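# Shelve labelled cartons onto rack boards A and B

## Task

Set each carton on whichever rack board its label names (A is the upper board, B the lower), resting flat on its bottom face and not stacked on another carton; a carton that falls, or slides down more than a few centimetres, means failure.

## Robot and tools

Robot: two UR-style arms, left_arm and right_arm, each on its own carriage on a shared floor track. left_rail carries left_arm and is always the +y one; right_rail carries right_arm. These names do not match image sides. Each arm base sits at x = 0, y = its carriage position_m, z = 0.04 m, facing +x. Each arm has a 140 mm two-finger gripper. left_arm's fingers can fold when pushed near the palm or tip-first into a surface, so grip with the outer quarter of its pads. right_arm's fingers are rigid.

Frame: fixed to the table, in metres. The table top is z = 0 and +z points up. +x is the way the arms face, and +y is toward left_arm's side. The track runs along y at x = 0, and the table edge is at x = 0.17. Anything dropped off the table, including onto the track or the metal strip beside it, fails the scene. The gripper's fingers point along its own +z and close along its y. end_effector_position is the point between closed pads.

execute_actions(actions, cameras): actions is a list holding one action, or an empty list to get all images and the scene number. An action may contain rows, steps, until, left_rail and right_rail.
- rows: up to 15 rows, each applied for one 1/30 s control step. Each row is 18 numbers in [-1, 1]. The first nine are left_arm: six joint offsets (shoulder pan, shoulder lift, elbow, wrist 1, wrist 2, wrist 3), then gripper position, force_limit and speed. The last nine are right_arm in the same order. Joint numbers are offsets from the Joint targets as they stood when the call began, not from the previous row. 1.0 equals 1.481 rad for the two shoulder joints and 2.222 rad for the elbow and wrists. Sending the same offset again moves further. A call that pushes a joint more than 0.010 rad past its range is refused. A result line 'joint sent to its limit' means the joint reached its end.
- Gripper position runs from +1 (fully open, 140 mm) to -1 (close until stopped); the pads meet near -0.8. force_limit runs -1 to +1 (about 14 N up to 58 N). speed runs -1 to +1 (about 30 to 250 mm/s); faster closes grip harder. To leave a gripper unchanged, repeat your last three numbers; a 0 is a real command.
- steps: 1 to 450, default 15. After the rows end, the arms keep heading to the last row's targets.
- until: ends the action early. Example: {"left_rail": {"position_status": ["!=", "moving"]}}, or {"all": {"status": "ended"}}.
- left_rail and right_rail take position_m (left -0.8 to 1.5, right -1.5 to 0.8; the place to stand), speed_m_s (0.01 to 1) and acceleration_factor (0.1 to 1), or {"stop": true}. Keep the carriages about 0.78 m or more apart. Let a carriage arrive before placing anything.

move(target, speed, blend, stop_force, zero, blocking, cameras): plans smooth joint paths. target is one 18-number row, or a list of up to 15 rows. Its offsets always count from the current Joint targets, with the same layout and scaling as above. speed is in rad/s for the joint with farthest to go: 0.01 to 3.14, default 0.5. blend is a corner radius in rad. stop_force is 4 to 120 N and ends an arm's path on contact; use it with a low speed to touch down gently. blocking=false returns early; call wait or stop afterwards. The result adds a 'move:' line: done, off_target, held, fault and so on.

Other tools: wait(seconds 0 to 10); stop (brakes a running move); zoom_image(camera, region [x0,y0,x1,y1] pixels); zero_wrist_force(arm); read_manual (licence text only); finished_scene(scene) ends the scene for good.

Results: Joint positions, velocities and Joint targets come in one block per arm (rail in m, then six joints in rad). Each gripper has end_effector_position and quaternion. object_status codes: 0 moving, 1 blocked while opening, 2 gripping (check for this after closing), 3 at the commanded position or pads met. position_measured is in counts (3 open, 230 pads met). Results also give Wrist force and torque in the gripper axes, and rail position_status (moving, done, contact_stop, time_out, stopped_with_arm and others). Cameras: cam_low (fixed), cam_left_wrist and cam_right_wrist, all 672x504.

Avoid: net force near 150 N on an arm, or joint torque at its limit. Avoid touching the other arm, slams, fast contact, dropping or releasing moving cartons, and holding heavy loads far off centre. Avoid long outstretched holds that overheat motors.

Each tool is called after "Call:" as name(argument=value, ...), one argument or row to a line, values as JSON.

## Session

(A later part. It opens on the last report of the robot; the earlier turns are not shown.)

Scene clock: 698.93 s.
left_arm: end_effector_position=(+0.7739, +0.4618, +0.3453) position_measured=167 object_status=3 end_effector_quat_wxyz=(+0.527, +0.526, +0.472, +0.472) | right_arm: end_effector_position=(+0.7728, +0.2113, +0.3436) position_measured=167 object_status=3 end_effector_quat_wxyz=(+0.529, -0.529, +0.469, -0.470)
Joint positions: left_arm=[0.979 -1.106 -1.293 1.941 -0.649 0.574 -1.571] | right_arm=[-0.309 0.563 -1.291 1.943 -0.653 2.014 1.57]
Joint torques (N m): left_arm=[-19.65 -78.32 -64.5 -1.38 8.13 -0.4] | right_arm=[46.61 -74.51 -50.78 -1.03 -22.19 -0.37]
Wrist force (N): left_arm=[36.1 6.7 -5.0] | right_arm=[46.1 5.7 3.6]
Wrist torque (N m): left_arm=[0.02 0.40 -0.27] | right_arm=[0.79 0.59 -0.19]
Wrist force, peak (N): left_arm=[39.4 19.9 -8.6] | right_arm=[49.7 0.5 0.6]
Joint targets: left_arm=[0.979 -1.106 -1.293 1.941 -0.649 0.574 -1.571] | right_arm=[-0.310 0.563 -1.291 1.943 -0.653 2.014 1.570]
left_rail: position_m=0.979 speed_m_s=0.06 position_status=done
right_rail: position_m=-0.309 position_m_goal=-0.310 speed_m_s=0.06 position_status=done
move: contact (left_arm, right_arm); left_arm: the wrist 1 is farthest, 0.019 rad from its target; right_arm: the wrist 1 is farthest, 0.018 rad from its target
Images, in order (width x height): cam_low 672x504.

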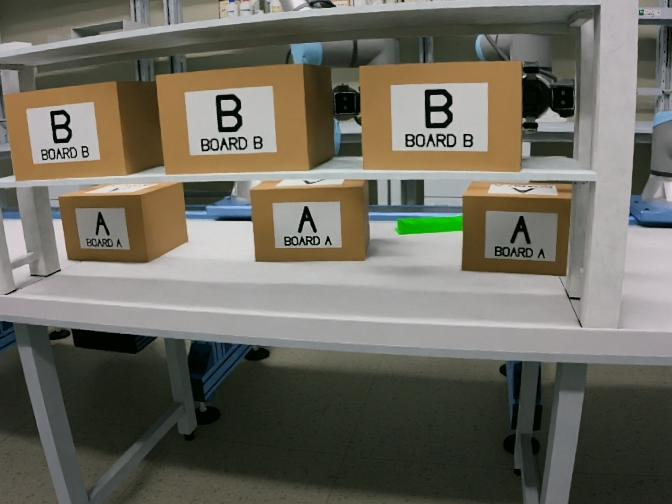

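Call:
move(
  target=[0,0.008,0.004,-0.0095,0,0,-0.3,-1,0,0,0.008,0.004,-0.0095,0,0,-0.3,-1,0],
  speed=0.02,
  stop_force=25,
  cameras=["all"],
)

Scene clock: 706.17 s.
left_arm: end_effector_position=(+0.7738, +0.4620, +0.3340) position_measured=167 object_status=3 end_effector_quat_wxyz=(+0.527, +0.526, +0.472, +0.472) | right_arm: end_effector_position=(+0.7727, +0.2112, +0.3362) position_measured=167 object_status=3 end_effector_quat_wxyz=(+0.530, -0.528, +0.469, -0.470)
Joint positions: left_arm=[0.979 -1.106 -1.281 1.949 -0.67 0.574 -1.571] | right_arm=[-0.309 0.563 -1.283 1.948 -0.667 2.014 1.57]
Joint torques (N m): left_arm=[-27.43 -22.59 -30.55 -4.37 14.28 0.09] | right_arm=[45.68 -53.61 -41.41 3.04 -22.19 -0.18]
Wrist force (N): left_arm=[41.4 22.7 -0.6] | right_arm=[50.7 -16.9 -9.5]
Wrist torque (N m): left_arm=[-0.16 1.27 -0.41] | right_arm=[0.71 0.57 -0.28]
Wrist force, peak (N): left_arm=[43.8 24.0 -2.5] | right_arm=[53.9 -24.2 -13.2]
Joint targets: left_arm=[0.979 -1.106 -1.281 1.949 -0.670 0.574 -1.571] | right_arm=[-0.310 0.563 -1.283 1.948 -0.667 2.014 1.570]
left_rail: position_m=0.979 speed_m_s=0.06 position_status=done
right_rail: position_m=-0.309 position_m_goal=-0.310 speed_m_s=0.06 position_status=done
move: contact (right_arm)
camera_calibration:
cam_left_wrist: T_world_to_cam=[[-0.0189262, 0.00163962, 0.99982, -0.311056], [-0.438854, -0.898532, -0.00683381, 0.753175], [0.898359, -0.438904, 0.0177253, -0.315599], [0, 0, 0, 1]] pos_world=[0.608168, 0.538745, 0.321741]
cam_right_wrist: T_world_to_cam=[[-0.0137376, 0.0212769, -0.999679, 0.349247], [-0.420955, 0.906735, 0.0250835, 0.127129], [0.906977, 0.421165, -0.0034997, -0.612476], [0, 0, 0, 1]] pos_world=[0.613815, 0.13525, 0.343802]

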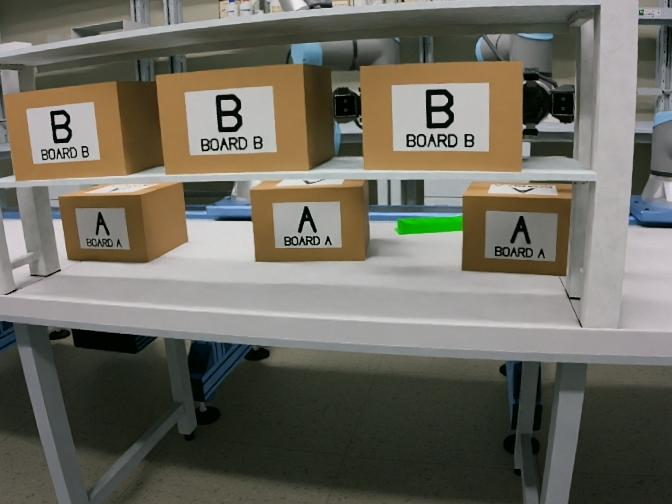

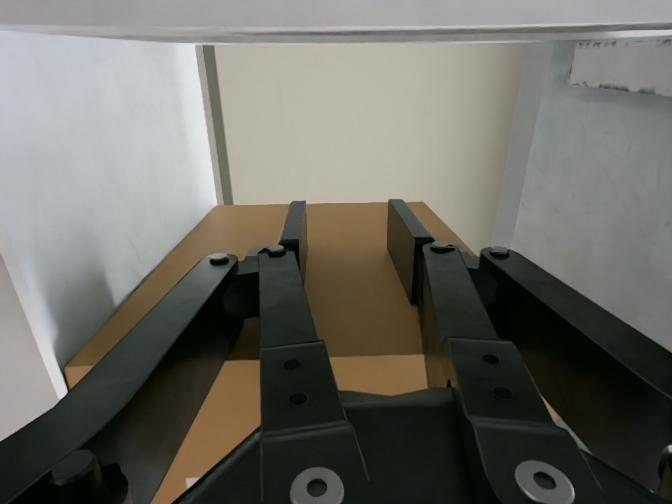

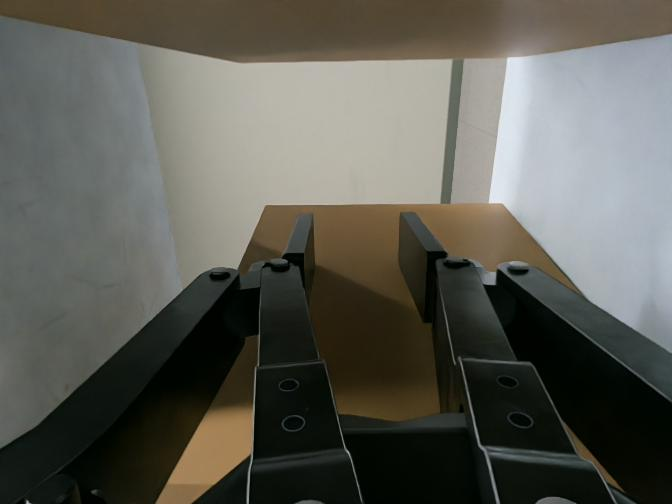

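Call:
execute_actions(
  actions=[
    {"right_rail":{"position_m":-0.333,"speed_m_s":0.02},"left_rail":{"position_m":1.001,"speed_m_s":0.02},"steps":150,"until":{"all":{"status":"ended"}}},
  ],
  cameras=["cam_low"],
)

Call:
move(
  target=[
    [-0.051,-0.0377,0.0257,-0.0005,-0.034,0,-0.3,-1,0,0.0303,-0.0377,0.0257,-0.0005,0.0202,0,-0.3,-1,0],
    [-0.1479,-0.0877,0.0679,-0.0094,-0.0986,0,-0.3,-1,0,0.0921,-0.0877,0.0679,-0.0094,0.0614,0,-0.3,-1,0],
    [-0.2642,-0.1322,0.1028,-0.0147,-0.1761,0,-0.3,-1,0,0.1732,-0.1322,0.1028,-0.0147,0.1154,0,-0.3,-1,0],
    [-0.6466,-0.0849,0.165,-0.1084,-0.431,0,-0.3,-1,0,0.5157,-0.0849,0.165,-0.1084,0.3437,0,-0.3,-1,0],
  ],
  speed=0.3,
  blend=0.01,
)

Call:
execute_actions(
  actions=[
    {"right_rail":{"position_m":-0.24,"speed_m_s":0.5,"acceleration_factor":0.6},"left_rail":{"position_m":1.2,"speed_m_s":0.5,"acceleration_factor":0.6},"steps":200,"until":{"all":{"status":"ended"}}},
  ],
  cameras=["all"],
)

Scene clock: 728.77 s.
left_arm: end_effector_position=(+0.7738, +0.4842, +0.3340) position_measured=167 object_status=3 end_effector_quat_wxyz=(+0.527, +0.526, +0.472, +0.472) | right_arm: end_effector_position=(+0.7727, +0.1877, +0.3362) position_measured=167 object_status=3 end_effector_quat_wxyz=(+0.530, -0.528, +0.469, -0.470)
Joint positions: left_arm=[1.001 -1.106 -1.281 1.949 -0.67 0.574 -1.571] | right_arm=[-0.333 0.563 -1.283 1.948 -0.667 2.014 1.57]
Joint torques (N m): left_arm=[11.35 -88.78 -32.72 0.23 -2.19 -0.48] | right_arm=[-15.75 -79.72 -27.4 -6.1 2.87 -0.21]
Wrist force (N): left_arm=[0.1 0.1 0.2] | right_arm=[3.2 9.6 3.1]
Wrist torque (N m): left_arm=[0.09 0.10 -0.20] | right_arm=[1.50 -0.91 -0.50]
Wrist force, peak (N): left_arm=[41.8 23.2 -1.1] | right_arm=[51.3 -17.1 -9.4]
Joint targets: left_arm=[1.001 -1.106 -1.281 1.949 -0.670 0.574 -1.571] | right_arm=[-0.333 0.563 -1.283 1.948 -0.667 2.014 1.570]
Tool commands: left_gripper/position=-0.3 left_gripper/force_limit=-1.0 left_gripper/speed=+0.0 right_gripper/position=-0.3 right_gripper/force_limit=-1.0 right_gripper/speed=+0.0
left_rail: position_m=1.001 speed_m_s=0.02 position_status=done
right_rail: position_m=-0.333 speed_m_s=0.02 position_status=done
Images, in order (width x height): cam_low 672x504.

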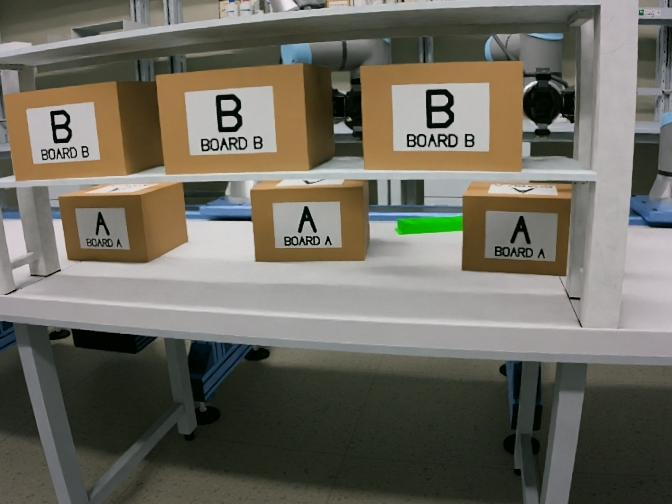

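Scene clock: 732.50 s.
left_arm: end_effector_position=(+0.2784, +0.4837, +0.2541) position_measured=167 object_status=3 end_effector_quat_wxyz=(+0.527, +0.526, +0.472, +0.471) | right_arm: end_effector_position=(+0.2784, +0.1879, +0.2560) position_measured=167 object_status=3 end_effector_quat_wxyz=(+0.530, -0.529, +0.469, -0.469)
Joint positions: left_arm=[1.001 -2.064 -1.407 2.316 -0.911 -0.383 -1.571] | right_arm=[-0.333 1.327 -1.409 2.315 -0.908 2.778 1.57]
Joint torques (N m): left_arm=[-17.61 -21.52 -16.79 -1.46 -1.97 -0.48] | right_arm=[6.52 -33.38 -18.62 -4.71 3.82 -0.28]
Wrist force (N): left_arm=[-0.2 -0.3 -0.1] | right_arm=[2.2 8.9 3.1]
Wrist torque (N m): left_arm=[0.00 0.14 -0.23] | right_arm=[1.34 -0.64 -0.50]
Wrist force, peak (N): left_arm=[1.9 -0.1 2.4] | right_arm=[3.8 9.8 5.2]
Joint targets: left_arm=[1.001 -2.064 -1.407 2.316 -0.911 -0.383 -1.571] | right_arm=[-0.333 1.327 -1.409 2.315 -0.908 2.778 1.570]
left_rail: position_m=1.001 speed_m_s=0.02 position_status=done
right_rail: position_m=-0.333 speed_m_s=0.02 position_status=done
move: done

Scene clock: 734.17 s.
left_arm: end_effector_position=(+0.2783, +0.6827, +0.2541) position_measured=167 object_status=3 end_effector_quat_wxyz=(+0.527, +0.526, +0.472, +0.471) | right_arm: end_effector_position=(+0.2783, +0.2809, +0.2559) position_measured=167 object_status=3 end_effector_quat_wxyz=(+0.530, -0.529, +0.469, -0.469)
Joint positions: left_arm=[1.2 -2.064 -1.407 2.316 -0.911 -0.383 -1.571] | right_arm=[-0.24 1.327 -1.409 2.315 -0.908 2.778 1.57]
Joint torques (N m): left_arm=[-9.8 -39.05 -29.88 -0.95 -1.28 -0.22] | right_arm=[5.64 -45.84 -34.49 -1.71 2.27 -0.36]
Wrist force (N): left_arm=[-0.2 -0.2 -0.2] | right_arm=[2.1 8.8 3.1]
Wrist torque (N m): left_arm=[0.00 0.14 -0.23] | right_arm=[1.32 -0.62 -0.50]
Wrist force, peak (N): left_arm=[-1.3 -0.5 -0.1] | right_arm=[3.6 9.0 2.8]
Joint targets: left_arm=[1.200 -2.064 -1.407 2.316 -0.911 -0.383 -1.571] | right_arm=[-0.240 1.327 -1.409 2.315 -0.908 2.778 1.570]
Tool commands: left_gripper/position=-0.3 left_gripper/force_limit=-1.0 left_gripper/speed=+0.0 right_gripper/position=-0.3 right_gripper/force_limit=-1.0 right_gripper/speed=+0.0
left_rail: position_m=1.200 speed_m_s=0.50 position_status=done
right_rail: position_m=-0.240 speed_m_s=0.50 position_status=done
camera_calibration:
cam_left_wrist: T_world_to_cam=[[-0.0175836, 0.00164227, 0.999844, -0.241272], [-0.439037, -0.898447, -0.00624535, 0.733343], [0.898297, -0.439078, 0.016519, 0.228383], [0, 0, 0, 1]] pos_world=[0.112567, 0.759544, 0.242041]
cam_right_wrist: T_world_to_cam=[[-0.0149197, 0.0221641, -0.999643, 0.260744], [-0.421097, 0.906632, 0.0263867, -0.142488], [0.906893, 0.421341, -0.00419342, -0.193544], [0, 0, 0, 1]] pos_world=[0.119413, 0.204952, 0.263599]

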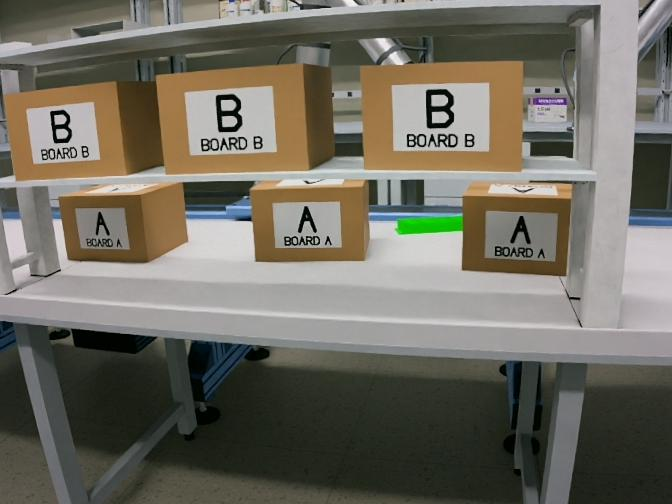

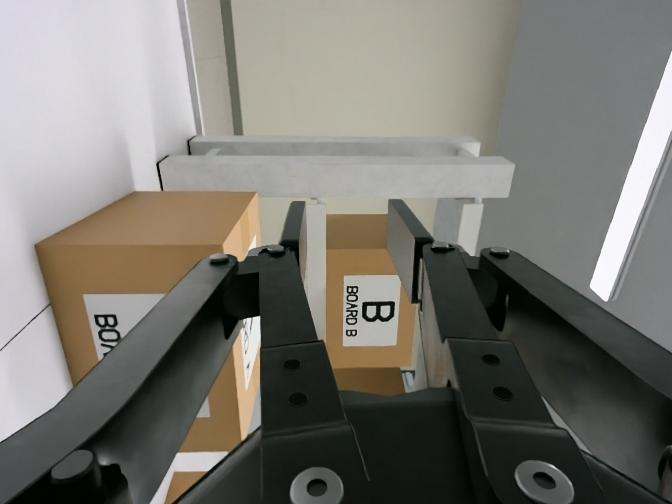

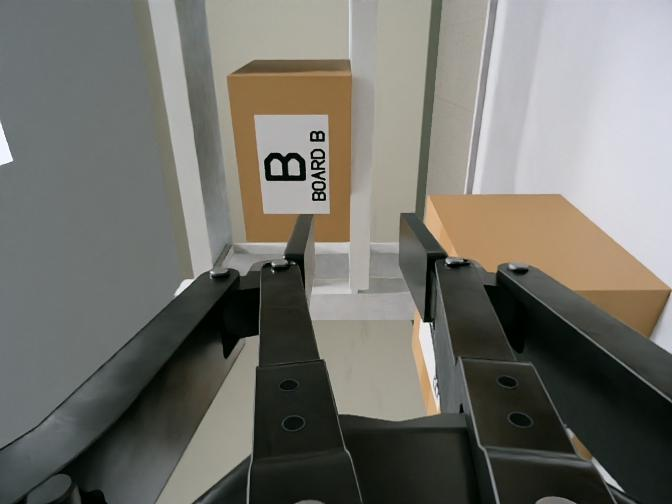

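Call:
move(
  target=[
    [0,0.2041,0.0212,-0.1564,0,0,-0.3,-1,0,0,0.2041,0.0212,-0.1564,0,0,-0.3,-1,0],
    [0.2585,0.2104,0.011,-0.1502,0.1723,0,-0.3,-1,0,-0.2461,0.2104,0.011,-0.1502,-0.164,0,-0.3,-1,0],
  ],
  speed=0.3,
  stop_force=15,
)

Call:
execute_actions(
  actions=[
    {"right_rail":{"position_m":-0.19,"speed_m_s":0.05,"acceleration_factor":0.2},"left_rail":{"position_m":1.145,"speed_m_s":0.05,"acceleration_factor":0.2},"steps":100,"until":{"all":{"status":"ended"}}},
  ],
  cameras=["all"],
)

Scene clock: 758.27 s.
left_arm: end_effector_position=(+0.4607, +0.6832, +0.1039) position_measured=167 object_status=3 end_effector_quat_wxyz=(+0.527, +0.527, +0.472, +0.472) | right_arm: end_effector_position=(+0.4604, +0.2807, +0.1051) position_measured=167 object_status=3 end_effector_quat_wxyz=(+0.529, -0.529, +0.469, -0.469)
Joint positions: left_arm=[1.2 -1.681 -1.095 2.341 -1.245 -0.001 -1.571] | right_arm=[-0.24 0.962 -1.097 2.34 -1.242 2.413 1.57]
Joint torques (N m): left_arm=[12.13 -37.83 -27.22 3.14 2.05 -0.43] | right_arm=[-16.38 -49.78 -23.29 1.27 -3 -0.19]
Wrist force (N): left_arm=[0.2 0.1 0.3] | right_arm=[2.4 8.4 3.0]
Wrist torque (N m): left_arm=[0.09 0.10 -0.23] | right_arm=[1.24 -0.72 -0.45]
Wrist force, peak (N): left_arm=[1.0 -0.1 2.0] | right_arm=[4.8 9.8 1.8]
Joint targets: left_arm=[1.200 -1.681 -1.095 2.341 -1.245 -0.001 -1.571] | right_arm=[-0.240 0.962 -1.097 2.340 -1.242 2.413 1.570]
left_rail: position_m=1.200 speed_m_s=0.50 position_status=done
right_rail: position_m=-0.240 speed_m_s=0.50 position_status=done
move: done

Scene clock: 759.97 s.
left_arm: end_effector_position=(+0.4607, +0.6282, +0.1039) position_measured=167 object_status=3 end_effector_quat_wxyz=(+0.527, +0.527, +0.472, +0.472) | right_arm: end_effector_position=(+0.4604, +0.3307, +0.1051) position_measured=167 object_status=3 end_effector_quat_wxyz=(+0.529, -0.529, +0.469, -0.469)
Joint positions: left_arm=[1.145 -1.681 -1.095 2.341 -1.245 -0.001 -1.571] | right_arm=[-0.19 0.962 -1.097 2.34 -1.242 2.413 1.57]
Joint torques (N m): left_arm=[10.31 -39.66 -23.87 2.41 1.39 -0.14] | right_arm=[-13.58 -50.47 -19.25 -0.08 -2.36 -0.38]
Wrist force (N): left_arm=[0.1 0.0 0.2] | right_arm=[2.3 8.6 3.0]
Wrist torque (N m): left_arm=[0.08 0.13 -0.23] | right_arm=[1.30 -0.69 -0.46]
Wrist force, peak (N): left_arm=[0.7 0.3 0.0] | right_arm=[2.4 8.9 3.1]
Joint targets: left_arm=[1.145 -1.681 -1.095 2.341 -1.245 -0.001 -1.571] | right_arm=[-0.190 0.962 -1.097 2.340 -1.242 2.413 1.570]
Tool commands: left_gripper/position=-0.3 left_gripper/force_limit=-1.0 left_gripper/speed=+0.0 right_gripper/position=-0.3 right_gripper/force_limit=-1.0 right_gripper/speed=+0.0
left_rail: position_m=1.145 speed_m_s=0.05 position_status=done
right_rail: position_m=-0.190 speed_m_s=0.05 position_status=done
camera_calibration:
cam_left_wrist: T_world_to_cam=[[-0.0183406, -0.000548849, 0.999832, -0.0861222], [-0.438982, -0.898455, -0.00854575, 0.763768], [0.898309, -0.439064, 0.0162373, 0.0430063], [0, 0, 0, 1]] pos_world=[0.295068, 0.705046, 0.0919363]
cam_right_wrist: T_world_to_cam=[[-0.0156217, 0.0198631, -0.999681, 0.112706], [-0.420988, 0.906733, 0.0245949, -0.106795], [0.906932, 0.421238, -0.00580254, -0.380195], [0, 0, 0, 1]] pos_world=[0.301612, 0.254749, 0.11309]

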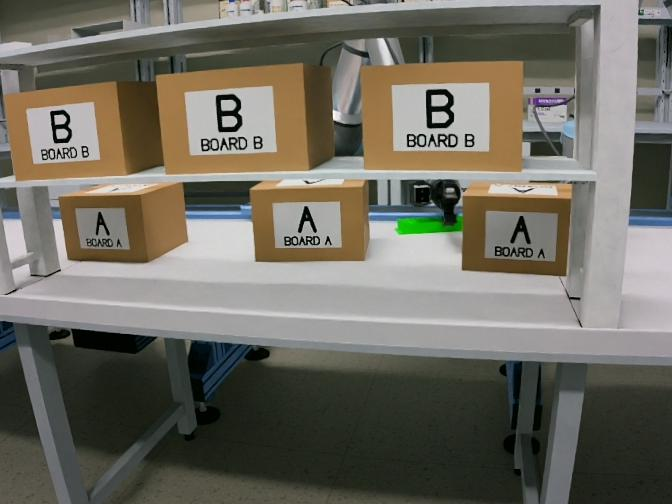

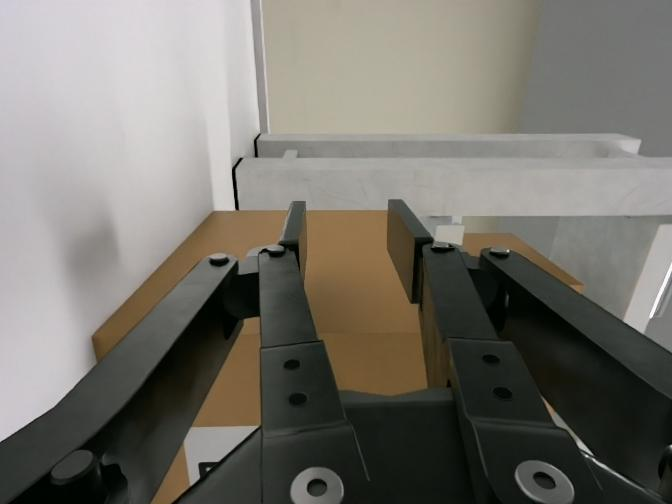

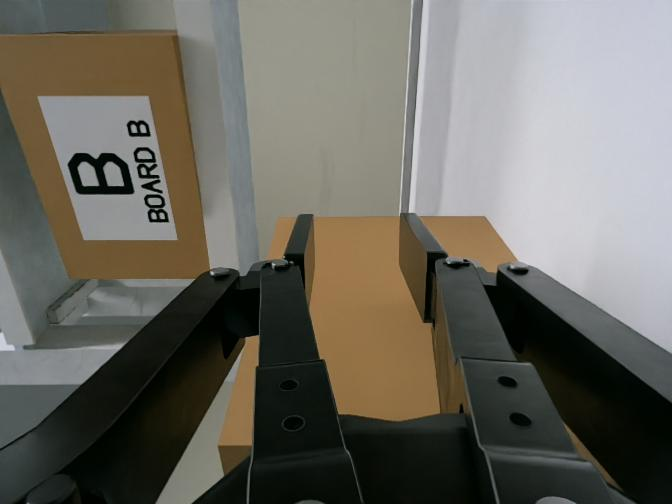

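Call:
execute_actions(
  actions=[
    {"right_rail":{"position_m":-0.173},"left_rail":{"position_m":1.129},"steps":60,"until":{"all":{"status":"ended"}}},
  ],
)

Call:
execute_actions(
  actions=[
    {"right_rail":{"position_m":-0.168},"left_rail":{"position_m":1.127},"steps":60,"until":{"all":{"status":"ended"}}},
  ],
)

Call:
execute_actions(
  actions=[
    {"right_rail":{"position_m":-0.1655},"left_rail":{"position_m":1.1255},"steps":60,"until":{"all":{"status":"ended"}}},
  ],
)

Scene clock: 777.70 s.
left_arm: end_effector_position=(+0.4607, +0.6122, +0.1039) position_measured=167 object_status=3 end_effector_quat_wxyz=(+0.527, +0.527, +0.472, +0.472) | right_arm: end_effector_position=(+0.4604, +0.3477, +0.1051) position_measured=167 object_status=3 end_effector_quat_wxyz=(+0.529, -0.529, +0.469, -0.469)
Joint positions: left_arm=[1.129 -1.681 -1.095 2.341 -1.245 -0.001 -1.571] | right_arm=[-0.173 0.962 -1.097 2.34 -1.242 2.413 1.57]
Joint torques (N m): left_arm=[3.43 -43.99 -19.85 -0.06 0.15 -0.31] | right_arm=[-10.1 -52.93 -10.77 -3.47 -1.57 -0.34]
Wrist force (N): left_arm=[8.2 1.4 -3.2] | right_arm=[2.6 8.9 2.9]
Wrist torque (N m): left_arm=[0.11 0.35 -0.03] | right_arm=[1.36 -0.77 -0.45]
Wrist force, peak (N): left_arm=[8.5 0.4 -2.8] | right_arm=[2.8 9.0 3.0]
Joint targets: left_arm=[1.129 -1.681 -1.095 2.341 -1.245 -0.001 -1.571] | right_arm=[-0.173 0.962 -1.097 2.340 -1.242 2.413 1.570]
Tool commands: left_gripper/position=-0.3 left_gripper/force_limit=-1.0 left_gripper/speed=+0.0 right_gripper/position=-0.3 right_gripper/force_limit=-1.0 right_gripper/speed=+0.0
left_rail: position_m=1.129 speed_m_s=0.05 position_status=done
right_rail: position_m=-0.173 speed_m_s=0.05 position_status=done

Scene clock: 778.30 s.
left_arm: end_effector_position=(+0.4607, +0.6102, +0.1039) position_measured=167 object_status=3 end_effector_quat_wxyz=(+0.527, +0.527, +0.472, +0.472) | right_arm: end_effector_position=(+0.4604, +0.3527, +0.1051) position_measured=167 object_status=3 end_effector_quat_wxyz=(+0.529, -0.529, +0.469, -0.469)
Joint positions: left_arm=[1.127 -1.681 -1.095 2.341 -1.245 -0.001 -1.571] | right_arm=[-0.168 0.962 -1.097 2.34 -1.242 2.413 1.57]
Joint torques (N m): left_arm=[4.17 -43.28 -19.23 -0.81 0.64 -0.31] | right_arm=[-8.8 -52.94 -10.11 -3.72 -1.62 -0.45]
Wrist force (N): left_arm=[10.5 2.5 -4.6] | right_arm=[2.3 8.5 2.6]
Wrist torque (N m): left_arm=[0.06 0.35 -0.16] | right_arm=[1.27 -0.71 -0.45]
Wrist force, peak (N): left_arm=[10.6 3.0 -4.7] | right_arm=[2.5 8.9 2.9]
Joint targets: left_arm=[1.127 -1.681 -1.095 2.341 -1.245 -0.001 -1.571] | right_arm=[-0.168 0.962 -1.097 2.340 -1.242 2.413 1.570]
Tool commands: left_gripper/position=-0.3 left_gripper/force_limit=-1.0 left_gripper/speed=+0.0 right_gripper/position=-0.3 right_gripper/force_limit=-1.0 right_gripper/speed=+0.0
left_rail: position_m=1.127 speed_m_s=0.05 position_status=done
right_rail: position_m=-0.168 speed_m_s=0.05 position_status=done

Scene clock: 778.80 s.
left_arm: end_effector_position=(+0.4607, +0.6088, +0.1039) position_measured=167 object_status=3 end_effector_quat_wxyz=(+0.526, +0.527, +0.472, +0.472) | right_arm: end_effector_position=(+0.4604, +0.3551, +0.1051) position_measured=167 object_status=3 end_effector_quat_wxyz=(+0.529, -0.529, +0.469, -0.469)
Joint positions: left_arm=[1.126 -1.681 -1.095 2.341 -1.245 -0.001 -1.571] | right_arm=[-0.166 0.962 -1.097 2.34 -1.242 2.413 1.57]
Joint torques (N m): left_arm=[0.89 -45.85 -18.26 -0.93 5.38 -0.53] | right_arm=[-5.57 -54.83 -22.99 -3.87 -2.44 -0.5]
Wrist force (N): left_arm=[22.2 4.3 -11.6] | right_arm=[27.0 1.9 -4.8]
Wrist torque (N m): left_arm=[-0.09 0.59 -0.36] | right_arm=[1.60 -0.21 0.10]
Wrist force, peak (N): left_arm=[22.3 4.8 -11.5] | right_arm=[27.0 1.9 -4.8]
Joint targets: left_arm=[1.126 -1.681 -1.095 2.341 -1.245 -0.001 -1.571] | right_arm=[-0.165 0.962 -1.097 2.340 -1.242 2.413 1.570]
Tool commands: left_gripper/position=-0.3 left_gripper/force_limit=-1.0 left_gripper/speed=+0.0 right_gripper/position=-0.3 right_gripper/force_limit=-1.0 right_gripper/speed=+0.0
left_rail: position_m=1.126 position_m_goal=1.125 speed_m_s=0.05 position_status=done
right_rail: position_m=-0.166 position_m_goal=-0.165 speed_m_s=0.05 position_status=done

Call:
execute_actions(
  actions=[
    {"right_rail":{"position_m":-0.1632},"steps":60,"until":{"all":{"status":"ended"}}},
  ],
)

Call:
move(
  target=[
    [0,-0.0712,-0.0026,0.05,0,0,-0.3,-1,0,0,-0.0712,-0.0026,0.05,0,0,-0.3,-1,0],
    [0,-0.1378,-0.0095,0.1014,0,0,-0.3,-1,0,0,-0.1378,-0.0095,0.1014,0,0,-0.3,-1,0],
  ],
  speed=0.1,
  blend=0.005,
  cameras=["all"],
)

Scene clock: 796.73 s.
left_arm: end_effector_position=(+0.4607, +0.6088, +0.1039) position_measured=167 object_status=3 end_effector_quat_wxyz=(+0.526, +0.527, +0.472, +0.472) | right_arm: end_effector_position=(+0.4604, +0.3575, +0.1051) position_measured=167 object_status=3 end_effector_quat_wxyz=(+0.529, -0.529, +0.469, -0.469)
Joint positions: left_arm=[1.125 -1.681 -1.095 2.341 -1.245 -0.001 -1.571] | right_arm=[-0.163 0.962 -1.097 2.34 -1.242 2.413 1.57]
Joint torques (N m): left_arm=[-4.78 -46.48 -29.33 -2.73 12.31 -0.42] | right_arm=[20.36 -59.55 -34.37 -4.14 -13.86 -0.48]
Wrist force (N): left_arm=[30.7 7.4 -3.8] | right_arm=[50.7 -3.1 -4.1]
Wrist torque (N m): left_arm=[-0.02 0.82 -0.46] | right_arm=[1.77 0.43 0.30]
Wrist force, peak (N): left_arm=[30.9 8.2 -4.2] | right_arm=[50.7 -3.1 -4.1]
Joint targets: left_arm=[1.126 -1.681 -1.095 2.341 -1.245 -0.001 -1.571] | right_arm=[-0.163 0.962 -1.097 2.340 -1.242 2.413 1.570]
Tool commands: left_gripper/position=-0.3 left_gripper/force_limit=-1.0 left_gripper/speed=+0.0 right_gripper/position=-0.3 right_gripper/force_limit=-1.0 right_gripper/speed=+0.0
left_rail: position_m=1.125 speed_m_s=0.05 position_status=done
right_rail: position_m=-0.163 speed_m_s=0.05 position_status=done

Scene clock: 799.43 s.
left_arm: end_effector_position=(+0.4607, +0.6086, +0.2039) position_measured=167 object_status=3 end_effector_quat_wxyz=(+0.527, +0.527, +0.472, +0.472) | right_arm: end_effector_position=(+0.4603, +0.3573, +0.2052) position_measured=167 object_status=3 end_effector_quat_wxyz=(+0.529, -0.529, +0.469, -0.469)
Joint positions: left_arm=[1.125 -1.681 -1.299 2.319 -1.019 -0.001 -1.571] | right_arm=[-0.163 0.962 -1.301 2.318 -1.017 2.413 1.57]
Joint torques (N m): left_arm=[-17.58 -80.27 -61.6 0.31 12.27 -0.18] | right_arm=[23.59 -71.9 -49.93 -1.77 -16.8 -0.4]
Wrist force (N): left_arm=[34.9 -8.6 -5.7] | right_arm=[38.1 16.5 1.4]
Wrist torque (N m): left_arm=[0.42 0.71 -0.33] | right_arm=[0.99 0.15 0.03]
Wrist force, peak (N): left_arm=[46.9 -10.1 -7.1] | right_arm=[50.0 17.2 1.2]
Joint targets: left_arm=[1.126 -1.681 -1.299 2.319 -1.019 -0.001 -1.571] | right_arm=[-0.163 0.962 -1.302 2.318 -1.016 2.413 1.570]
left_rail: position_m=1.125 speed_m_s=0.05 position_status=done
right_rail: position_m=-0.163 speed_m_s=0.05 position_status=done
move: done
camera_calibration:
cam_left_wrist: T_world_to_cam=[[-0.0183866, -0.000641055, 0.999831, -0.186041], [-0.438979, -0.898456, -0.00864874, 0.746988], [0.898309, -0.439064, 0.0162381, 0.0328659], [0, 0, 0, 1]] pos_world=[0.294968, 0.685446, 0.191936]
cam_right_wrist: T_world_to_cam=[[-0.0157126, 0.0198215, -0.99968, 0.212281], [-0.420986, 0.906734, 0.0245954, -0.13351], [0.906931, 0.421238, -0.00590253, -0.390749], [0, 0, 0, 1]] pos_world=[0.301512, 0.281449, 0.21319]

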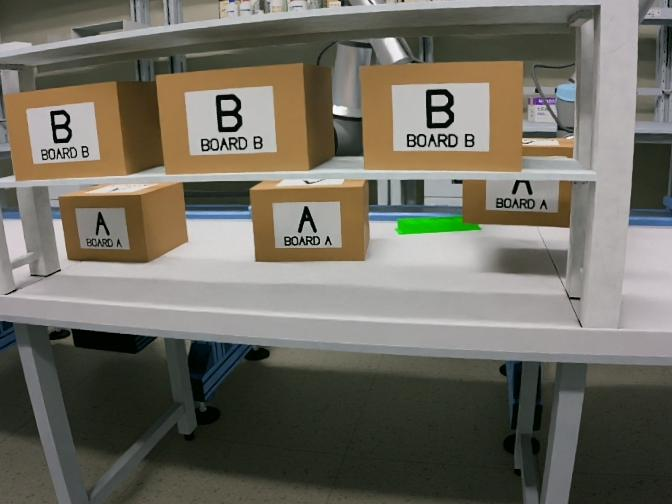

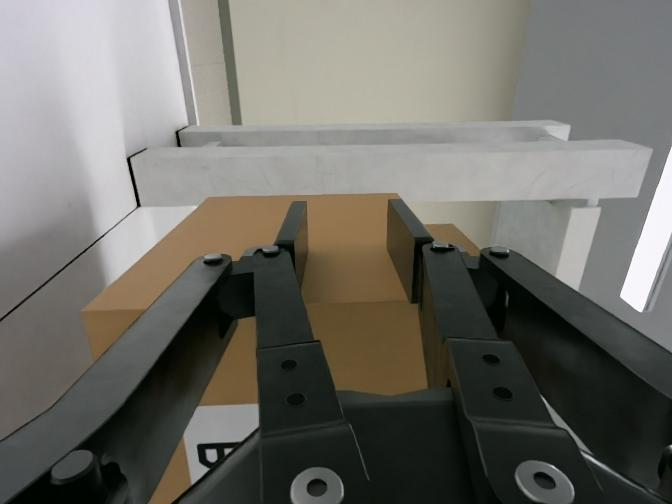

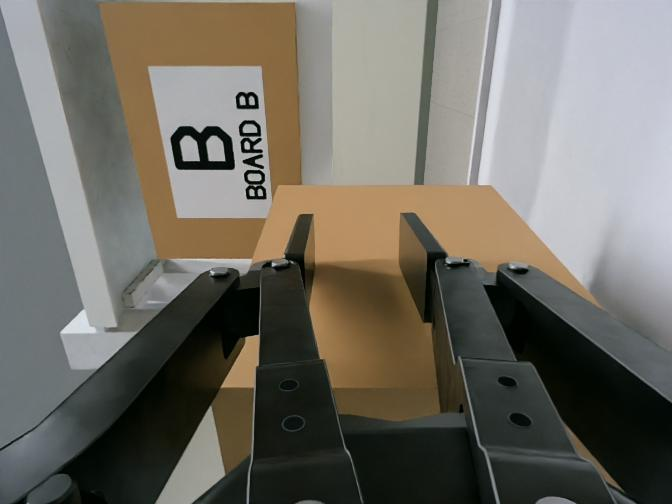

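Call:
move(
  target=[
    [0,-0.0609,-0.0112,0.0517,0,0,-0.3,-1,0,0,-0.0609,-0.0112,0.0517,0,0,-0.3,-1,0],
    [0,-0.1151,-0.0263,0.103,0,0,-0.3,-1,0,0,-0.1151,-0.0263,0.103,0,0,-0.3,-1,0],
    [0,-0.1623,-0.0451,0.1532,0,0,-0.3,-1,0,0,-0.1623,-0.0451,0.1532,0,0,-0.3,-1,0],
    [0,-0.2018,-0.0672,0.2016,0,0,-0.3,-1,0,0,-0.2018,-0.0672,0.2016,0,0,-0.3,-1,0],
    [0,-0.2342,-0.0923,0.2483,0,0,-0.3,-1,0,0,-0.2342,-0.0923,0.2483,0,0,-0.3,-1,0],
    [0,-0.2598,-0.1202,0.2933,0,0,-0.3,-1,0,0,-0.2598,-0.1202,0.2933,0,0,-0.3,-1,0],
    [0,-0.2789,-0.1508,0.3366,0,0,-0.3,-1,0,0,-0.2789,-0.1508,0.3366,0,0,-0.3,-1,0],
    [0,-0.2949,-0.1944,0.3909,0,0,-0.3,-1,0,0,-0.2949,-0.1944,0.3909,0,0,-0.3,-1,0],
  ],
  speed=0.15,
  blend=0.005,
  cameras=["all"],
)

Scene clock: 817.70 s.
left_arm: end_effector_position=(+0.4606, +0.6077, +0.6189) position_measured=167 object_status=3 end_effector_quat_wxyz=(+0.527, +0.527, +0.472, +0.472) | right_arm: end_effector_position=(+0.4600, +0.3570, +0.6204) position_measured=167 object_status=3 end_effector_quat_wxyz=(+0.529, -0.529, +0.469, -0.469)
Joint positions: left_arm=[1.125 -1.681 -1.736 1.888 -0.151 -0.001 -1.571] | right_arm=[-0.163 0.962 -1.738 1.887 -0.148 2.413 1.57]
Joint torques (N m): left_arm=[-20.94 -38.92 -73.86 -0.28 12.04 -0.93] | right_arm=[33.24 -36.68 -63.66 -3 -14.08 -0.5]
Wrist force (N): left_arm=[43.3 -8.0 -8.0] | right_arm=[46.5 16.8 1.3]
Wrist torque (N m): left_arm=[0.39 0.67 -0.47] | right_arm=[0.90 0.40 0.08]
Wrist force, peak (N): left_arm=[58.3 -9.1 -9.4] | right_arm=[62.5 18.0 1.0]
Joint targets: left_arm=[1.126 -1.681 -1.736 1.887 -0.151 -0.001 -1.571] | right_arm=[-0.163 0.962 -1.738 1.886 -0.148 2.413 1.570]
left_rail: position_m=1.125 speed_m_s=0.05 position_status=done
right_rail: position_m=-0.163 speed_m_s=0.05 position_status=done
move: done
camera_calibration:
cam_left_wrist: T_world_to_cam=[[-0.018296, -0.000459403, 0.999833, -0.601025], [-0.438984, -0.898455, -0.00844584, 0.749602], [0.898308, -0.439065, 0.0162365, 0.0258256], [0, 0, 0, 1]] pos_world=[0.294868, 0.684546, 0.606837]
cam_right_wrist: T_world_to_cam=[[-0.0155724, 0.0199956, -0.999679, 0.62726], [-0.42099, 0.906729, 0.0246944, -0.143546], [0.906932, 0.421239, -0.00570202, -0.387984], [0, 0, 0, 1]] pos_world=[0.301212, 0.281049, 0.628391]

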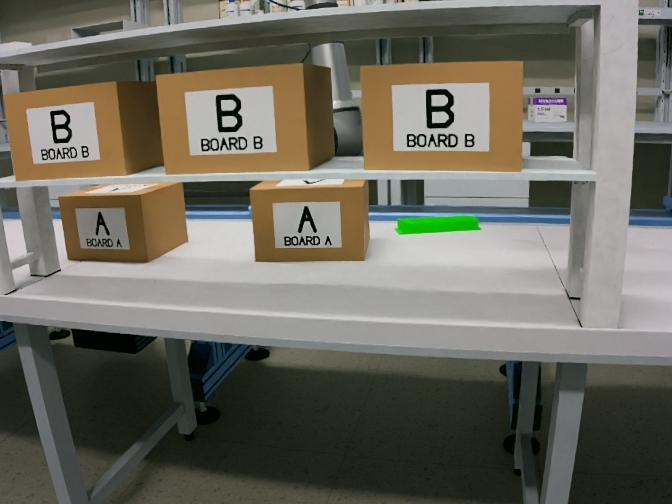

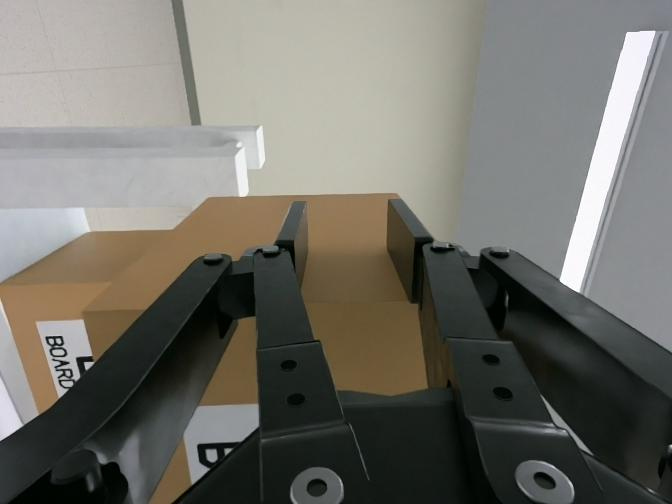

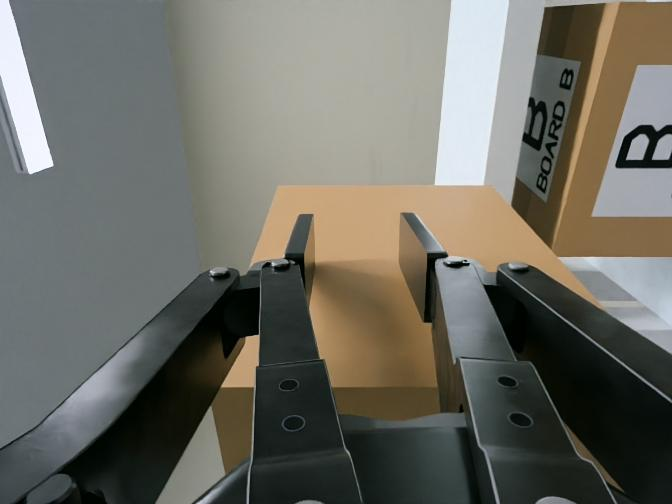

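Call:
execute_actions(
  actions=[
    {"right_rail":{"position_m":-0.3102,"speed_m_s":0.07,"acceleration_factor":0.1},"left_rail":{"position_m":0.9785,"speed_m_s":0.07,"acceleration_factor":0.1},"steps":150,"until":{"all":{"status":"ended"}}},
  ],
  cameras=["cam_left_wrist","cam_right_wrist"],
)

Scene clock: 829.10 s.
left_arm: end_effector_position=(+0.4606, +0.4608, +0.6190) position_measured=167 object_status=3 end_effector_quat_wxyz=(+0.527, +0.527, +0.472, +0.472) | right_arm: end_effector_position=(+0.4600, +0.2100, +0.6205) position_measured=167 object_status=3 end_effector_quat_wxyz=(+0.529, -0.529, +0.469, -0.469)
Joint positions: left_arm=[0.979 -1.681 -1.736 1.887 -0.151 -0.001 -1.571] | right_arm=[-0.31 0.962 -1.738 1.886 -0.148 2.413 1.57]
Joint torques (N m): left_arm=[-12.6 -24.91 -69.37 -3.19 11.86 -0.21] | right_arm=[10.72 -32.38 -53.24 -4.41 -8.67 -0.12]
Wrist force (N): left_arm=[44.8 -9.3 -7.8] | right_arm=[48.3 17.8 1.5]
Wrist torque (N m): left_arm=[0.36 0.70 -0.46] | right_arm=[0.88 0.39 0.10]
Wrist force, peak (N): left_arm=[45.3 -8.6 -8.2] | right_arm=[48.8 18.2 1.4]
Joint targets: left_arm=[0.979 -1.681 -1.736 1.887 -0.151 -0.001 -1.571] | right_arm=[-0.310 0.962 -1.738 1.886 -0.148 2.413 1.570]
Tool commands: left_gripper/position=-0.3 left_gripper/force_limit=-1.0 left_gripper/speed=+0.0 right_gripper/position=-0.3 right_gripper/force_limit=-1.0 right_gripper/speed=+0.0
left_rail: position_m=0.979 speed_m_s=0.07 position_status=done
right_rail: position_m=-0.310 speed_m_s=0.07 position_status=done
camera_calibration:
cam_left_wrist: T_world_to_cam=[[-0.0182515, -0.000369957, 0.999833, -0.601255], [-0.438987, -0.898455, -0.00834593, 0.617469], [0.898308, -0.439066, 0.0162357, -0.0387177], [0, 0, 0, 1]] pos_world=[0.294867, 0.537546, 0.606937]
cam_right_wrist: T_world_to_cam=[[-0.0155723, 0.0199954, -0.999679, 0.630299], [-0.42099, 0.906729, 0.0246941, -0.0102589], [0.906932, 0.421239, -0.00570202, -0.326062], [0, 0, 0, 1]] pos_world=[0.301212, 0.134049, 0.628491]
Images, in order (width x height): cam_left_wrist 672x504, cam_right_wrist 672x504.

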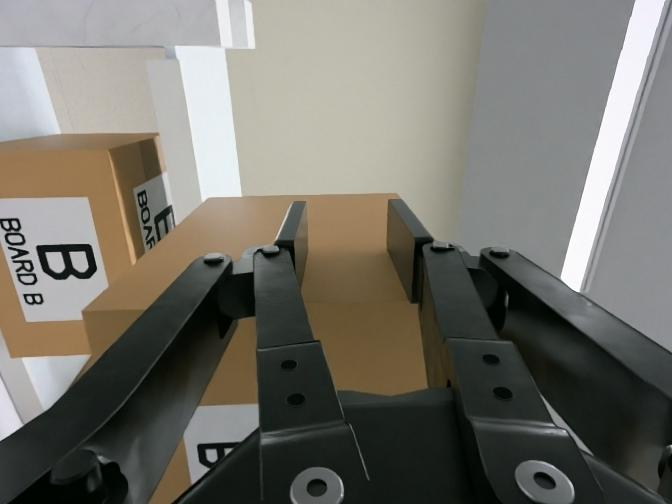

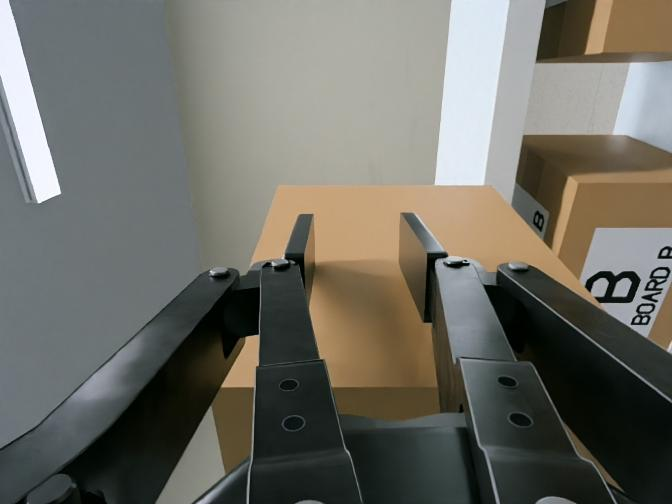

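Call:
move(
  target=[
    [0.063,0.0154,-0.0085,-0.0018,0.042,0,-0.3,-1,0,-0.0504,0.0154,-0.0085,-0.0018,-0.0336,0,-0.3,-1,0],
    [0.1242,0.0346,-0.0195,-0.0036,0.0828,0,-0.3,-1,0,-0.0966,0.0346,-0.0195,-0.0036,-0.0644,0,-0.3,-1,0],
    [0.1841,0.058,-0.0335,-0.0052,0.1227,0,-0.3,-1,0,-0.1392,0.058,-0.0335,-0.0052,-0.0928,0,-0.3,-1,0],
    [0.2405,0.0843,-0.0499,-0.0063,0.1603,0,-0.3,-1,0,-0.1777,0.0843,-0.0499,-0.0063,-0.1185,0,-0.3,-1,0],
    [0.2906,0.1119,-0.0678,-0.0068,0.1937,0,-0.3,-1,0,-0.2103,0.1119,-0.0678,-0.0068,-0.1401,0,-0.3,-1,0],
    [0.3373,0.1413,-0.0878,-0.0064,0.2248,0,-0.3,-1,0,-0.2396,0.1413,-0.0878,-0.0064,-0.1597,0,-0.3,-1,0],
    [0.3581,0.1559,-0.0981,-0.0058,0.2387,0,-0.3,-1,0,-0.2524,0.1559,-0.0981,-0.0058,-0.1682,0,-0.3,-1,0],
    [0.388,0.1783,-0.1144,-0.0045,0.2586,0,-0.3,-1,0,-0.2702,0.1783,-0.1144,-0.0045,-0.1801,0,-0.3,-1,0],
  ],
  speed=0.1,
  blend=0.005,
  cameras=["all"],
)

Call:
move(
  target=[0,0.0086,0.0258,-0.0315,0,0,-0.3,-1,0,0,0.0086,0.0258,-0.0315,0,0,-0.3,-1,0],
  speed=0.04,
  stop_force=12,
  cameras=["all"],
)

Scene clock: 865.10 s.
left_arm: end_effector_position=(+0.7740, +0.4610, +0.6186) position_measured=167 object_status=3 end_effector_quat_wxyz=(+0.526, +0.527, +0.472, +0.472) | right_arm: end_effector_position=(+0.7728, +0.2100, +0.6207) position_measured=167 object_status=3 end_effector_quat_wxyz=(+0.529, -0.529, +0.469, -0.469)
Joint positions: left_arm=[0.979 -1.106 -1.472 1.633 -0.161 0.574 -1.571] | right_arm=[-0.31 0.562 -1.474 1.632 -0.158 2.013 1.57]
Joint torques (N m): left_arm=[-16.94 -32.49 -73.88 -2.1 19.51 -0.4] | right_arm=[14.47 -55.05 -61.32 -3.29 -21.01 -0.41]
Wrist force (N): left_arm=[36.9 -6.8 -5.9] | right_arm=[40.4 19.5 1.0]
Wrist torque (N m): left_arm=[0.17 0.77 -0.69] | right_arm=[0.76 0.12 -0.26]
Wrist force, peak (N): left_arm=[49.0 -8.3 -9.4] | right_arm=[52.9 18.7 1.7]
Joint targets: left_arm=[0.979 -1.106 -1.472 1.633 -0.161 0.574 -1.571] | right_arm=[-0.310 0.562 -1.474 1.632 -0.158 2.013 1.570]
left_rail: position_m=0.979 speed_m_s=0.07 position_status=done
right_rail: position_m=-0.310 speed_m_s=0.07 position_status=done
move: done
camera_calibration:
cam_left_wrist: T_world_to_cam=[[-0.0179847, -0.000282218, 0.999838, -0.595447], [-0.438913, -0.898493, -0.00814862, 0.755081], [0.89835, -0.438988, 0.0160353, -0.3201], [0, 0, 0, 1]] pos_world=[0.608267, 0.537746, 0.606637]
cam_right_wrist: T_world_to_cam=[[-0.0155232, 0.0201281, -0.999677, 0.635222], [-0.420992, 0.906726, 0.0247938, 0.121363], [0.906932, 0.42124, -0.0056015, -0.609813], [0, 0, 0, 1]] pos_world=[0.614012, 0.134049, 0.628592]

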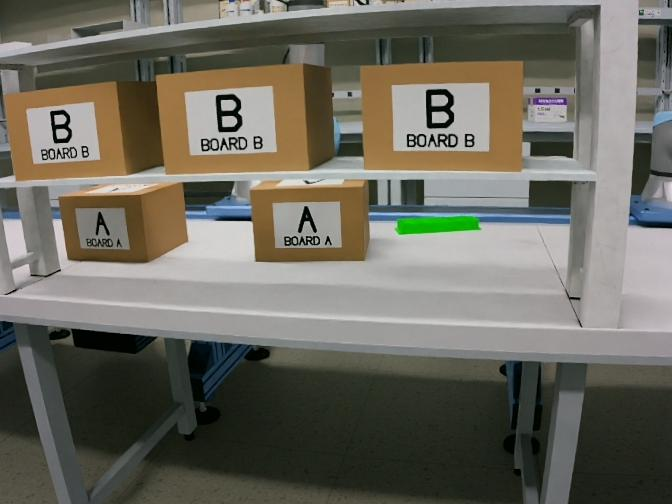

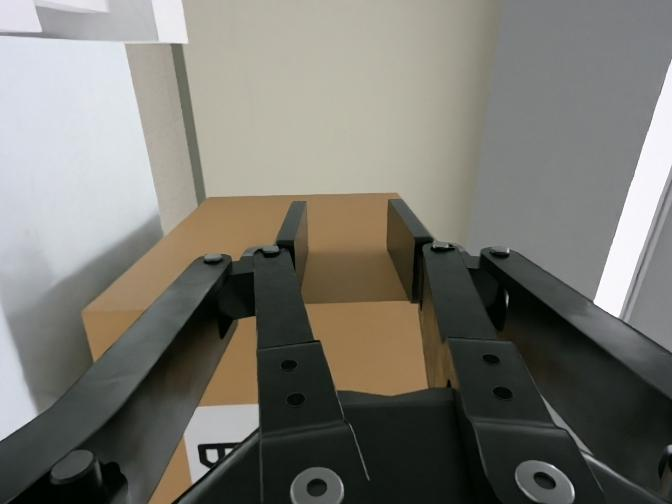

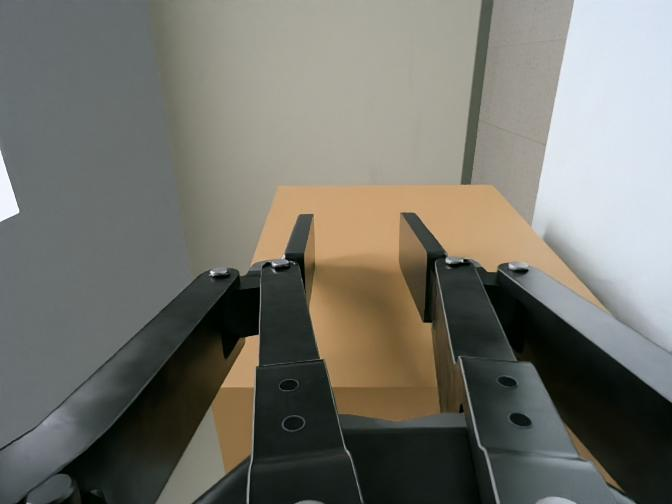

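Scene clock: 868.07 s.
left_arm: end_effector_position=(+0.7742, +0.4608, +0.5861) position_measured=167 object_status=3 end_effector_quat_wxyz=(+0.527, +0.527, +0.472, +0.472) | right_arm: end_effector_position=(+0.7732, +0.2101, +0.5873) position_measured=167 object_status=3 end_effector_quat_wxyz=(+0.529, -0.529, +0.469, -0.469)
Joint positions: left_arm=[0.979 -1.106 -1.462 1.68 -0.218 0.574 -1.571] | right_arm=[-0.31 0.562 -1.464 1.68 -0.217 2.013 1.57]
Joint torques (N m): left_arm=[-20.9 -71.52 -69.54 -1.71 19.72 -0.37] | right_arm=[22.17 -63.47 -55.3 -0.87 -20.23 -0.46]
Wrist force (N): left_arm=[36.9 -0.8 -3.0] | right_arm=[44.3 8.8 -1.5]
Wrist torque (N m): left_arm=[-0.11 1.07 -0.24] | right_arm=[1.66 0.18 -0.02]
Wrist force, peak (N): left_arm=[40.7 20.9 -9.0] | right_arm=[44.3 20.2 1.3]
Joint targets: left_arm=[0.979 -1.106 -1.462 1.680 -0.218 0.574 -1.571] | right_arm=[-0.310 0.562 -1.464 1.680 -0.217 2.013 1.570]
left_rail: position_m=0.979 speed_m_s=0.07 position_status=done
right_rail: position_m=-0.310 speed_m_s=0.07 position_status=done
move: contact (left_arm, right_arm); left_arm: the wrist 1 is farthest, 0.013 rad from its target; right_arm: the wrist 1 is farthest, 0.011 rad from its target
camera_calibration:
cam_left_wrist: T_world_to_cam=[[-0.0180735, -0.0000168762, 0.999837, -0.563038], [-0.438796, -0.898552, -0.00794703, 0.754658], [0.898405, -0.438868, 0.0162326, -0.320015], [0, 0, 0, 1]] pos_world=[0.608468, 0.537646, 0.574138]
cam_right_wrist: T_world_to_cam=[[-0.01529, 0.0203464, -0.999676, 0.601662], [-0.420878, 0.906776, 0.0248929, 0.122001], [0.906989, 0.421122, -0.00530122, -0.610555], [0, 0, 0, 1]] pos_world=[0.614313, 0.134249, 0.595193]

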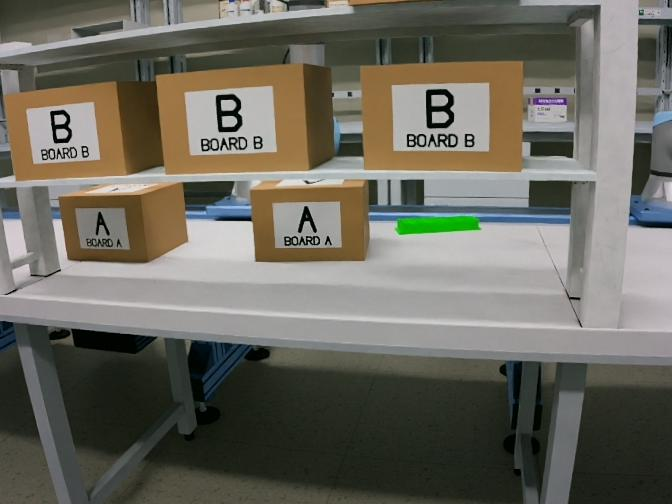

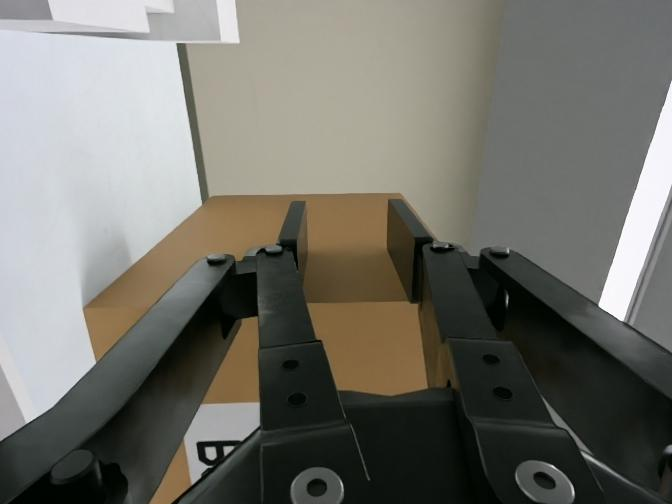

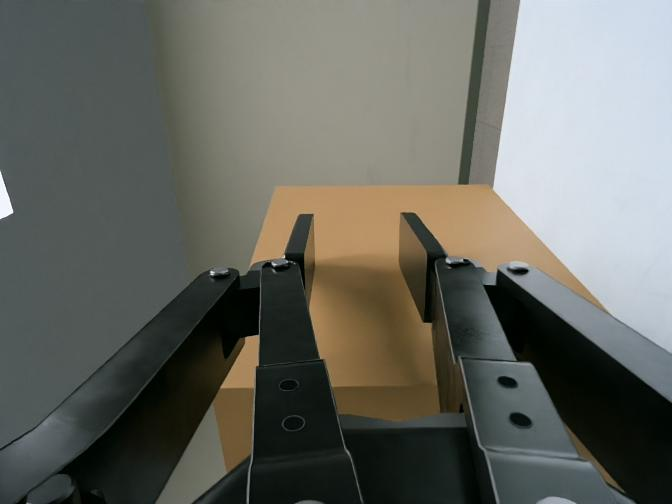

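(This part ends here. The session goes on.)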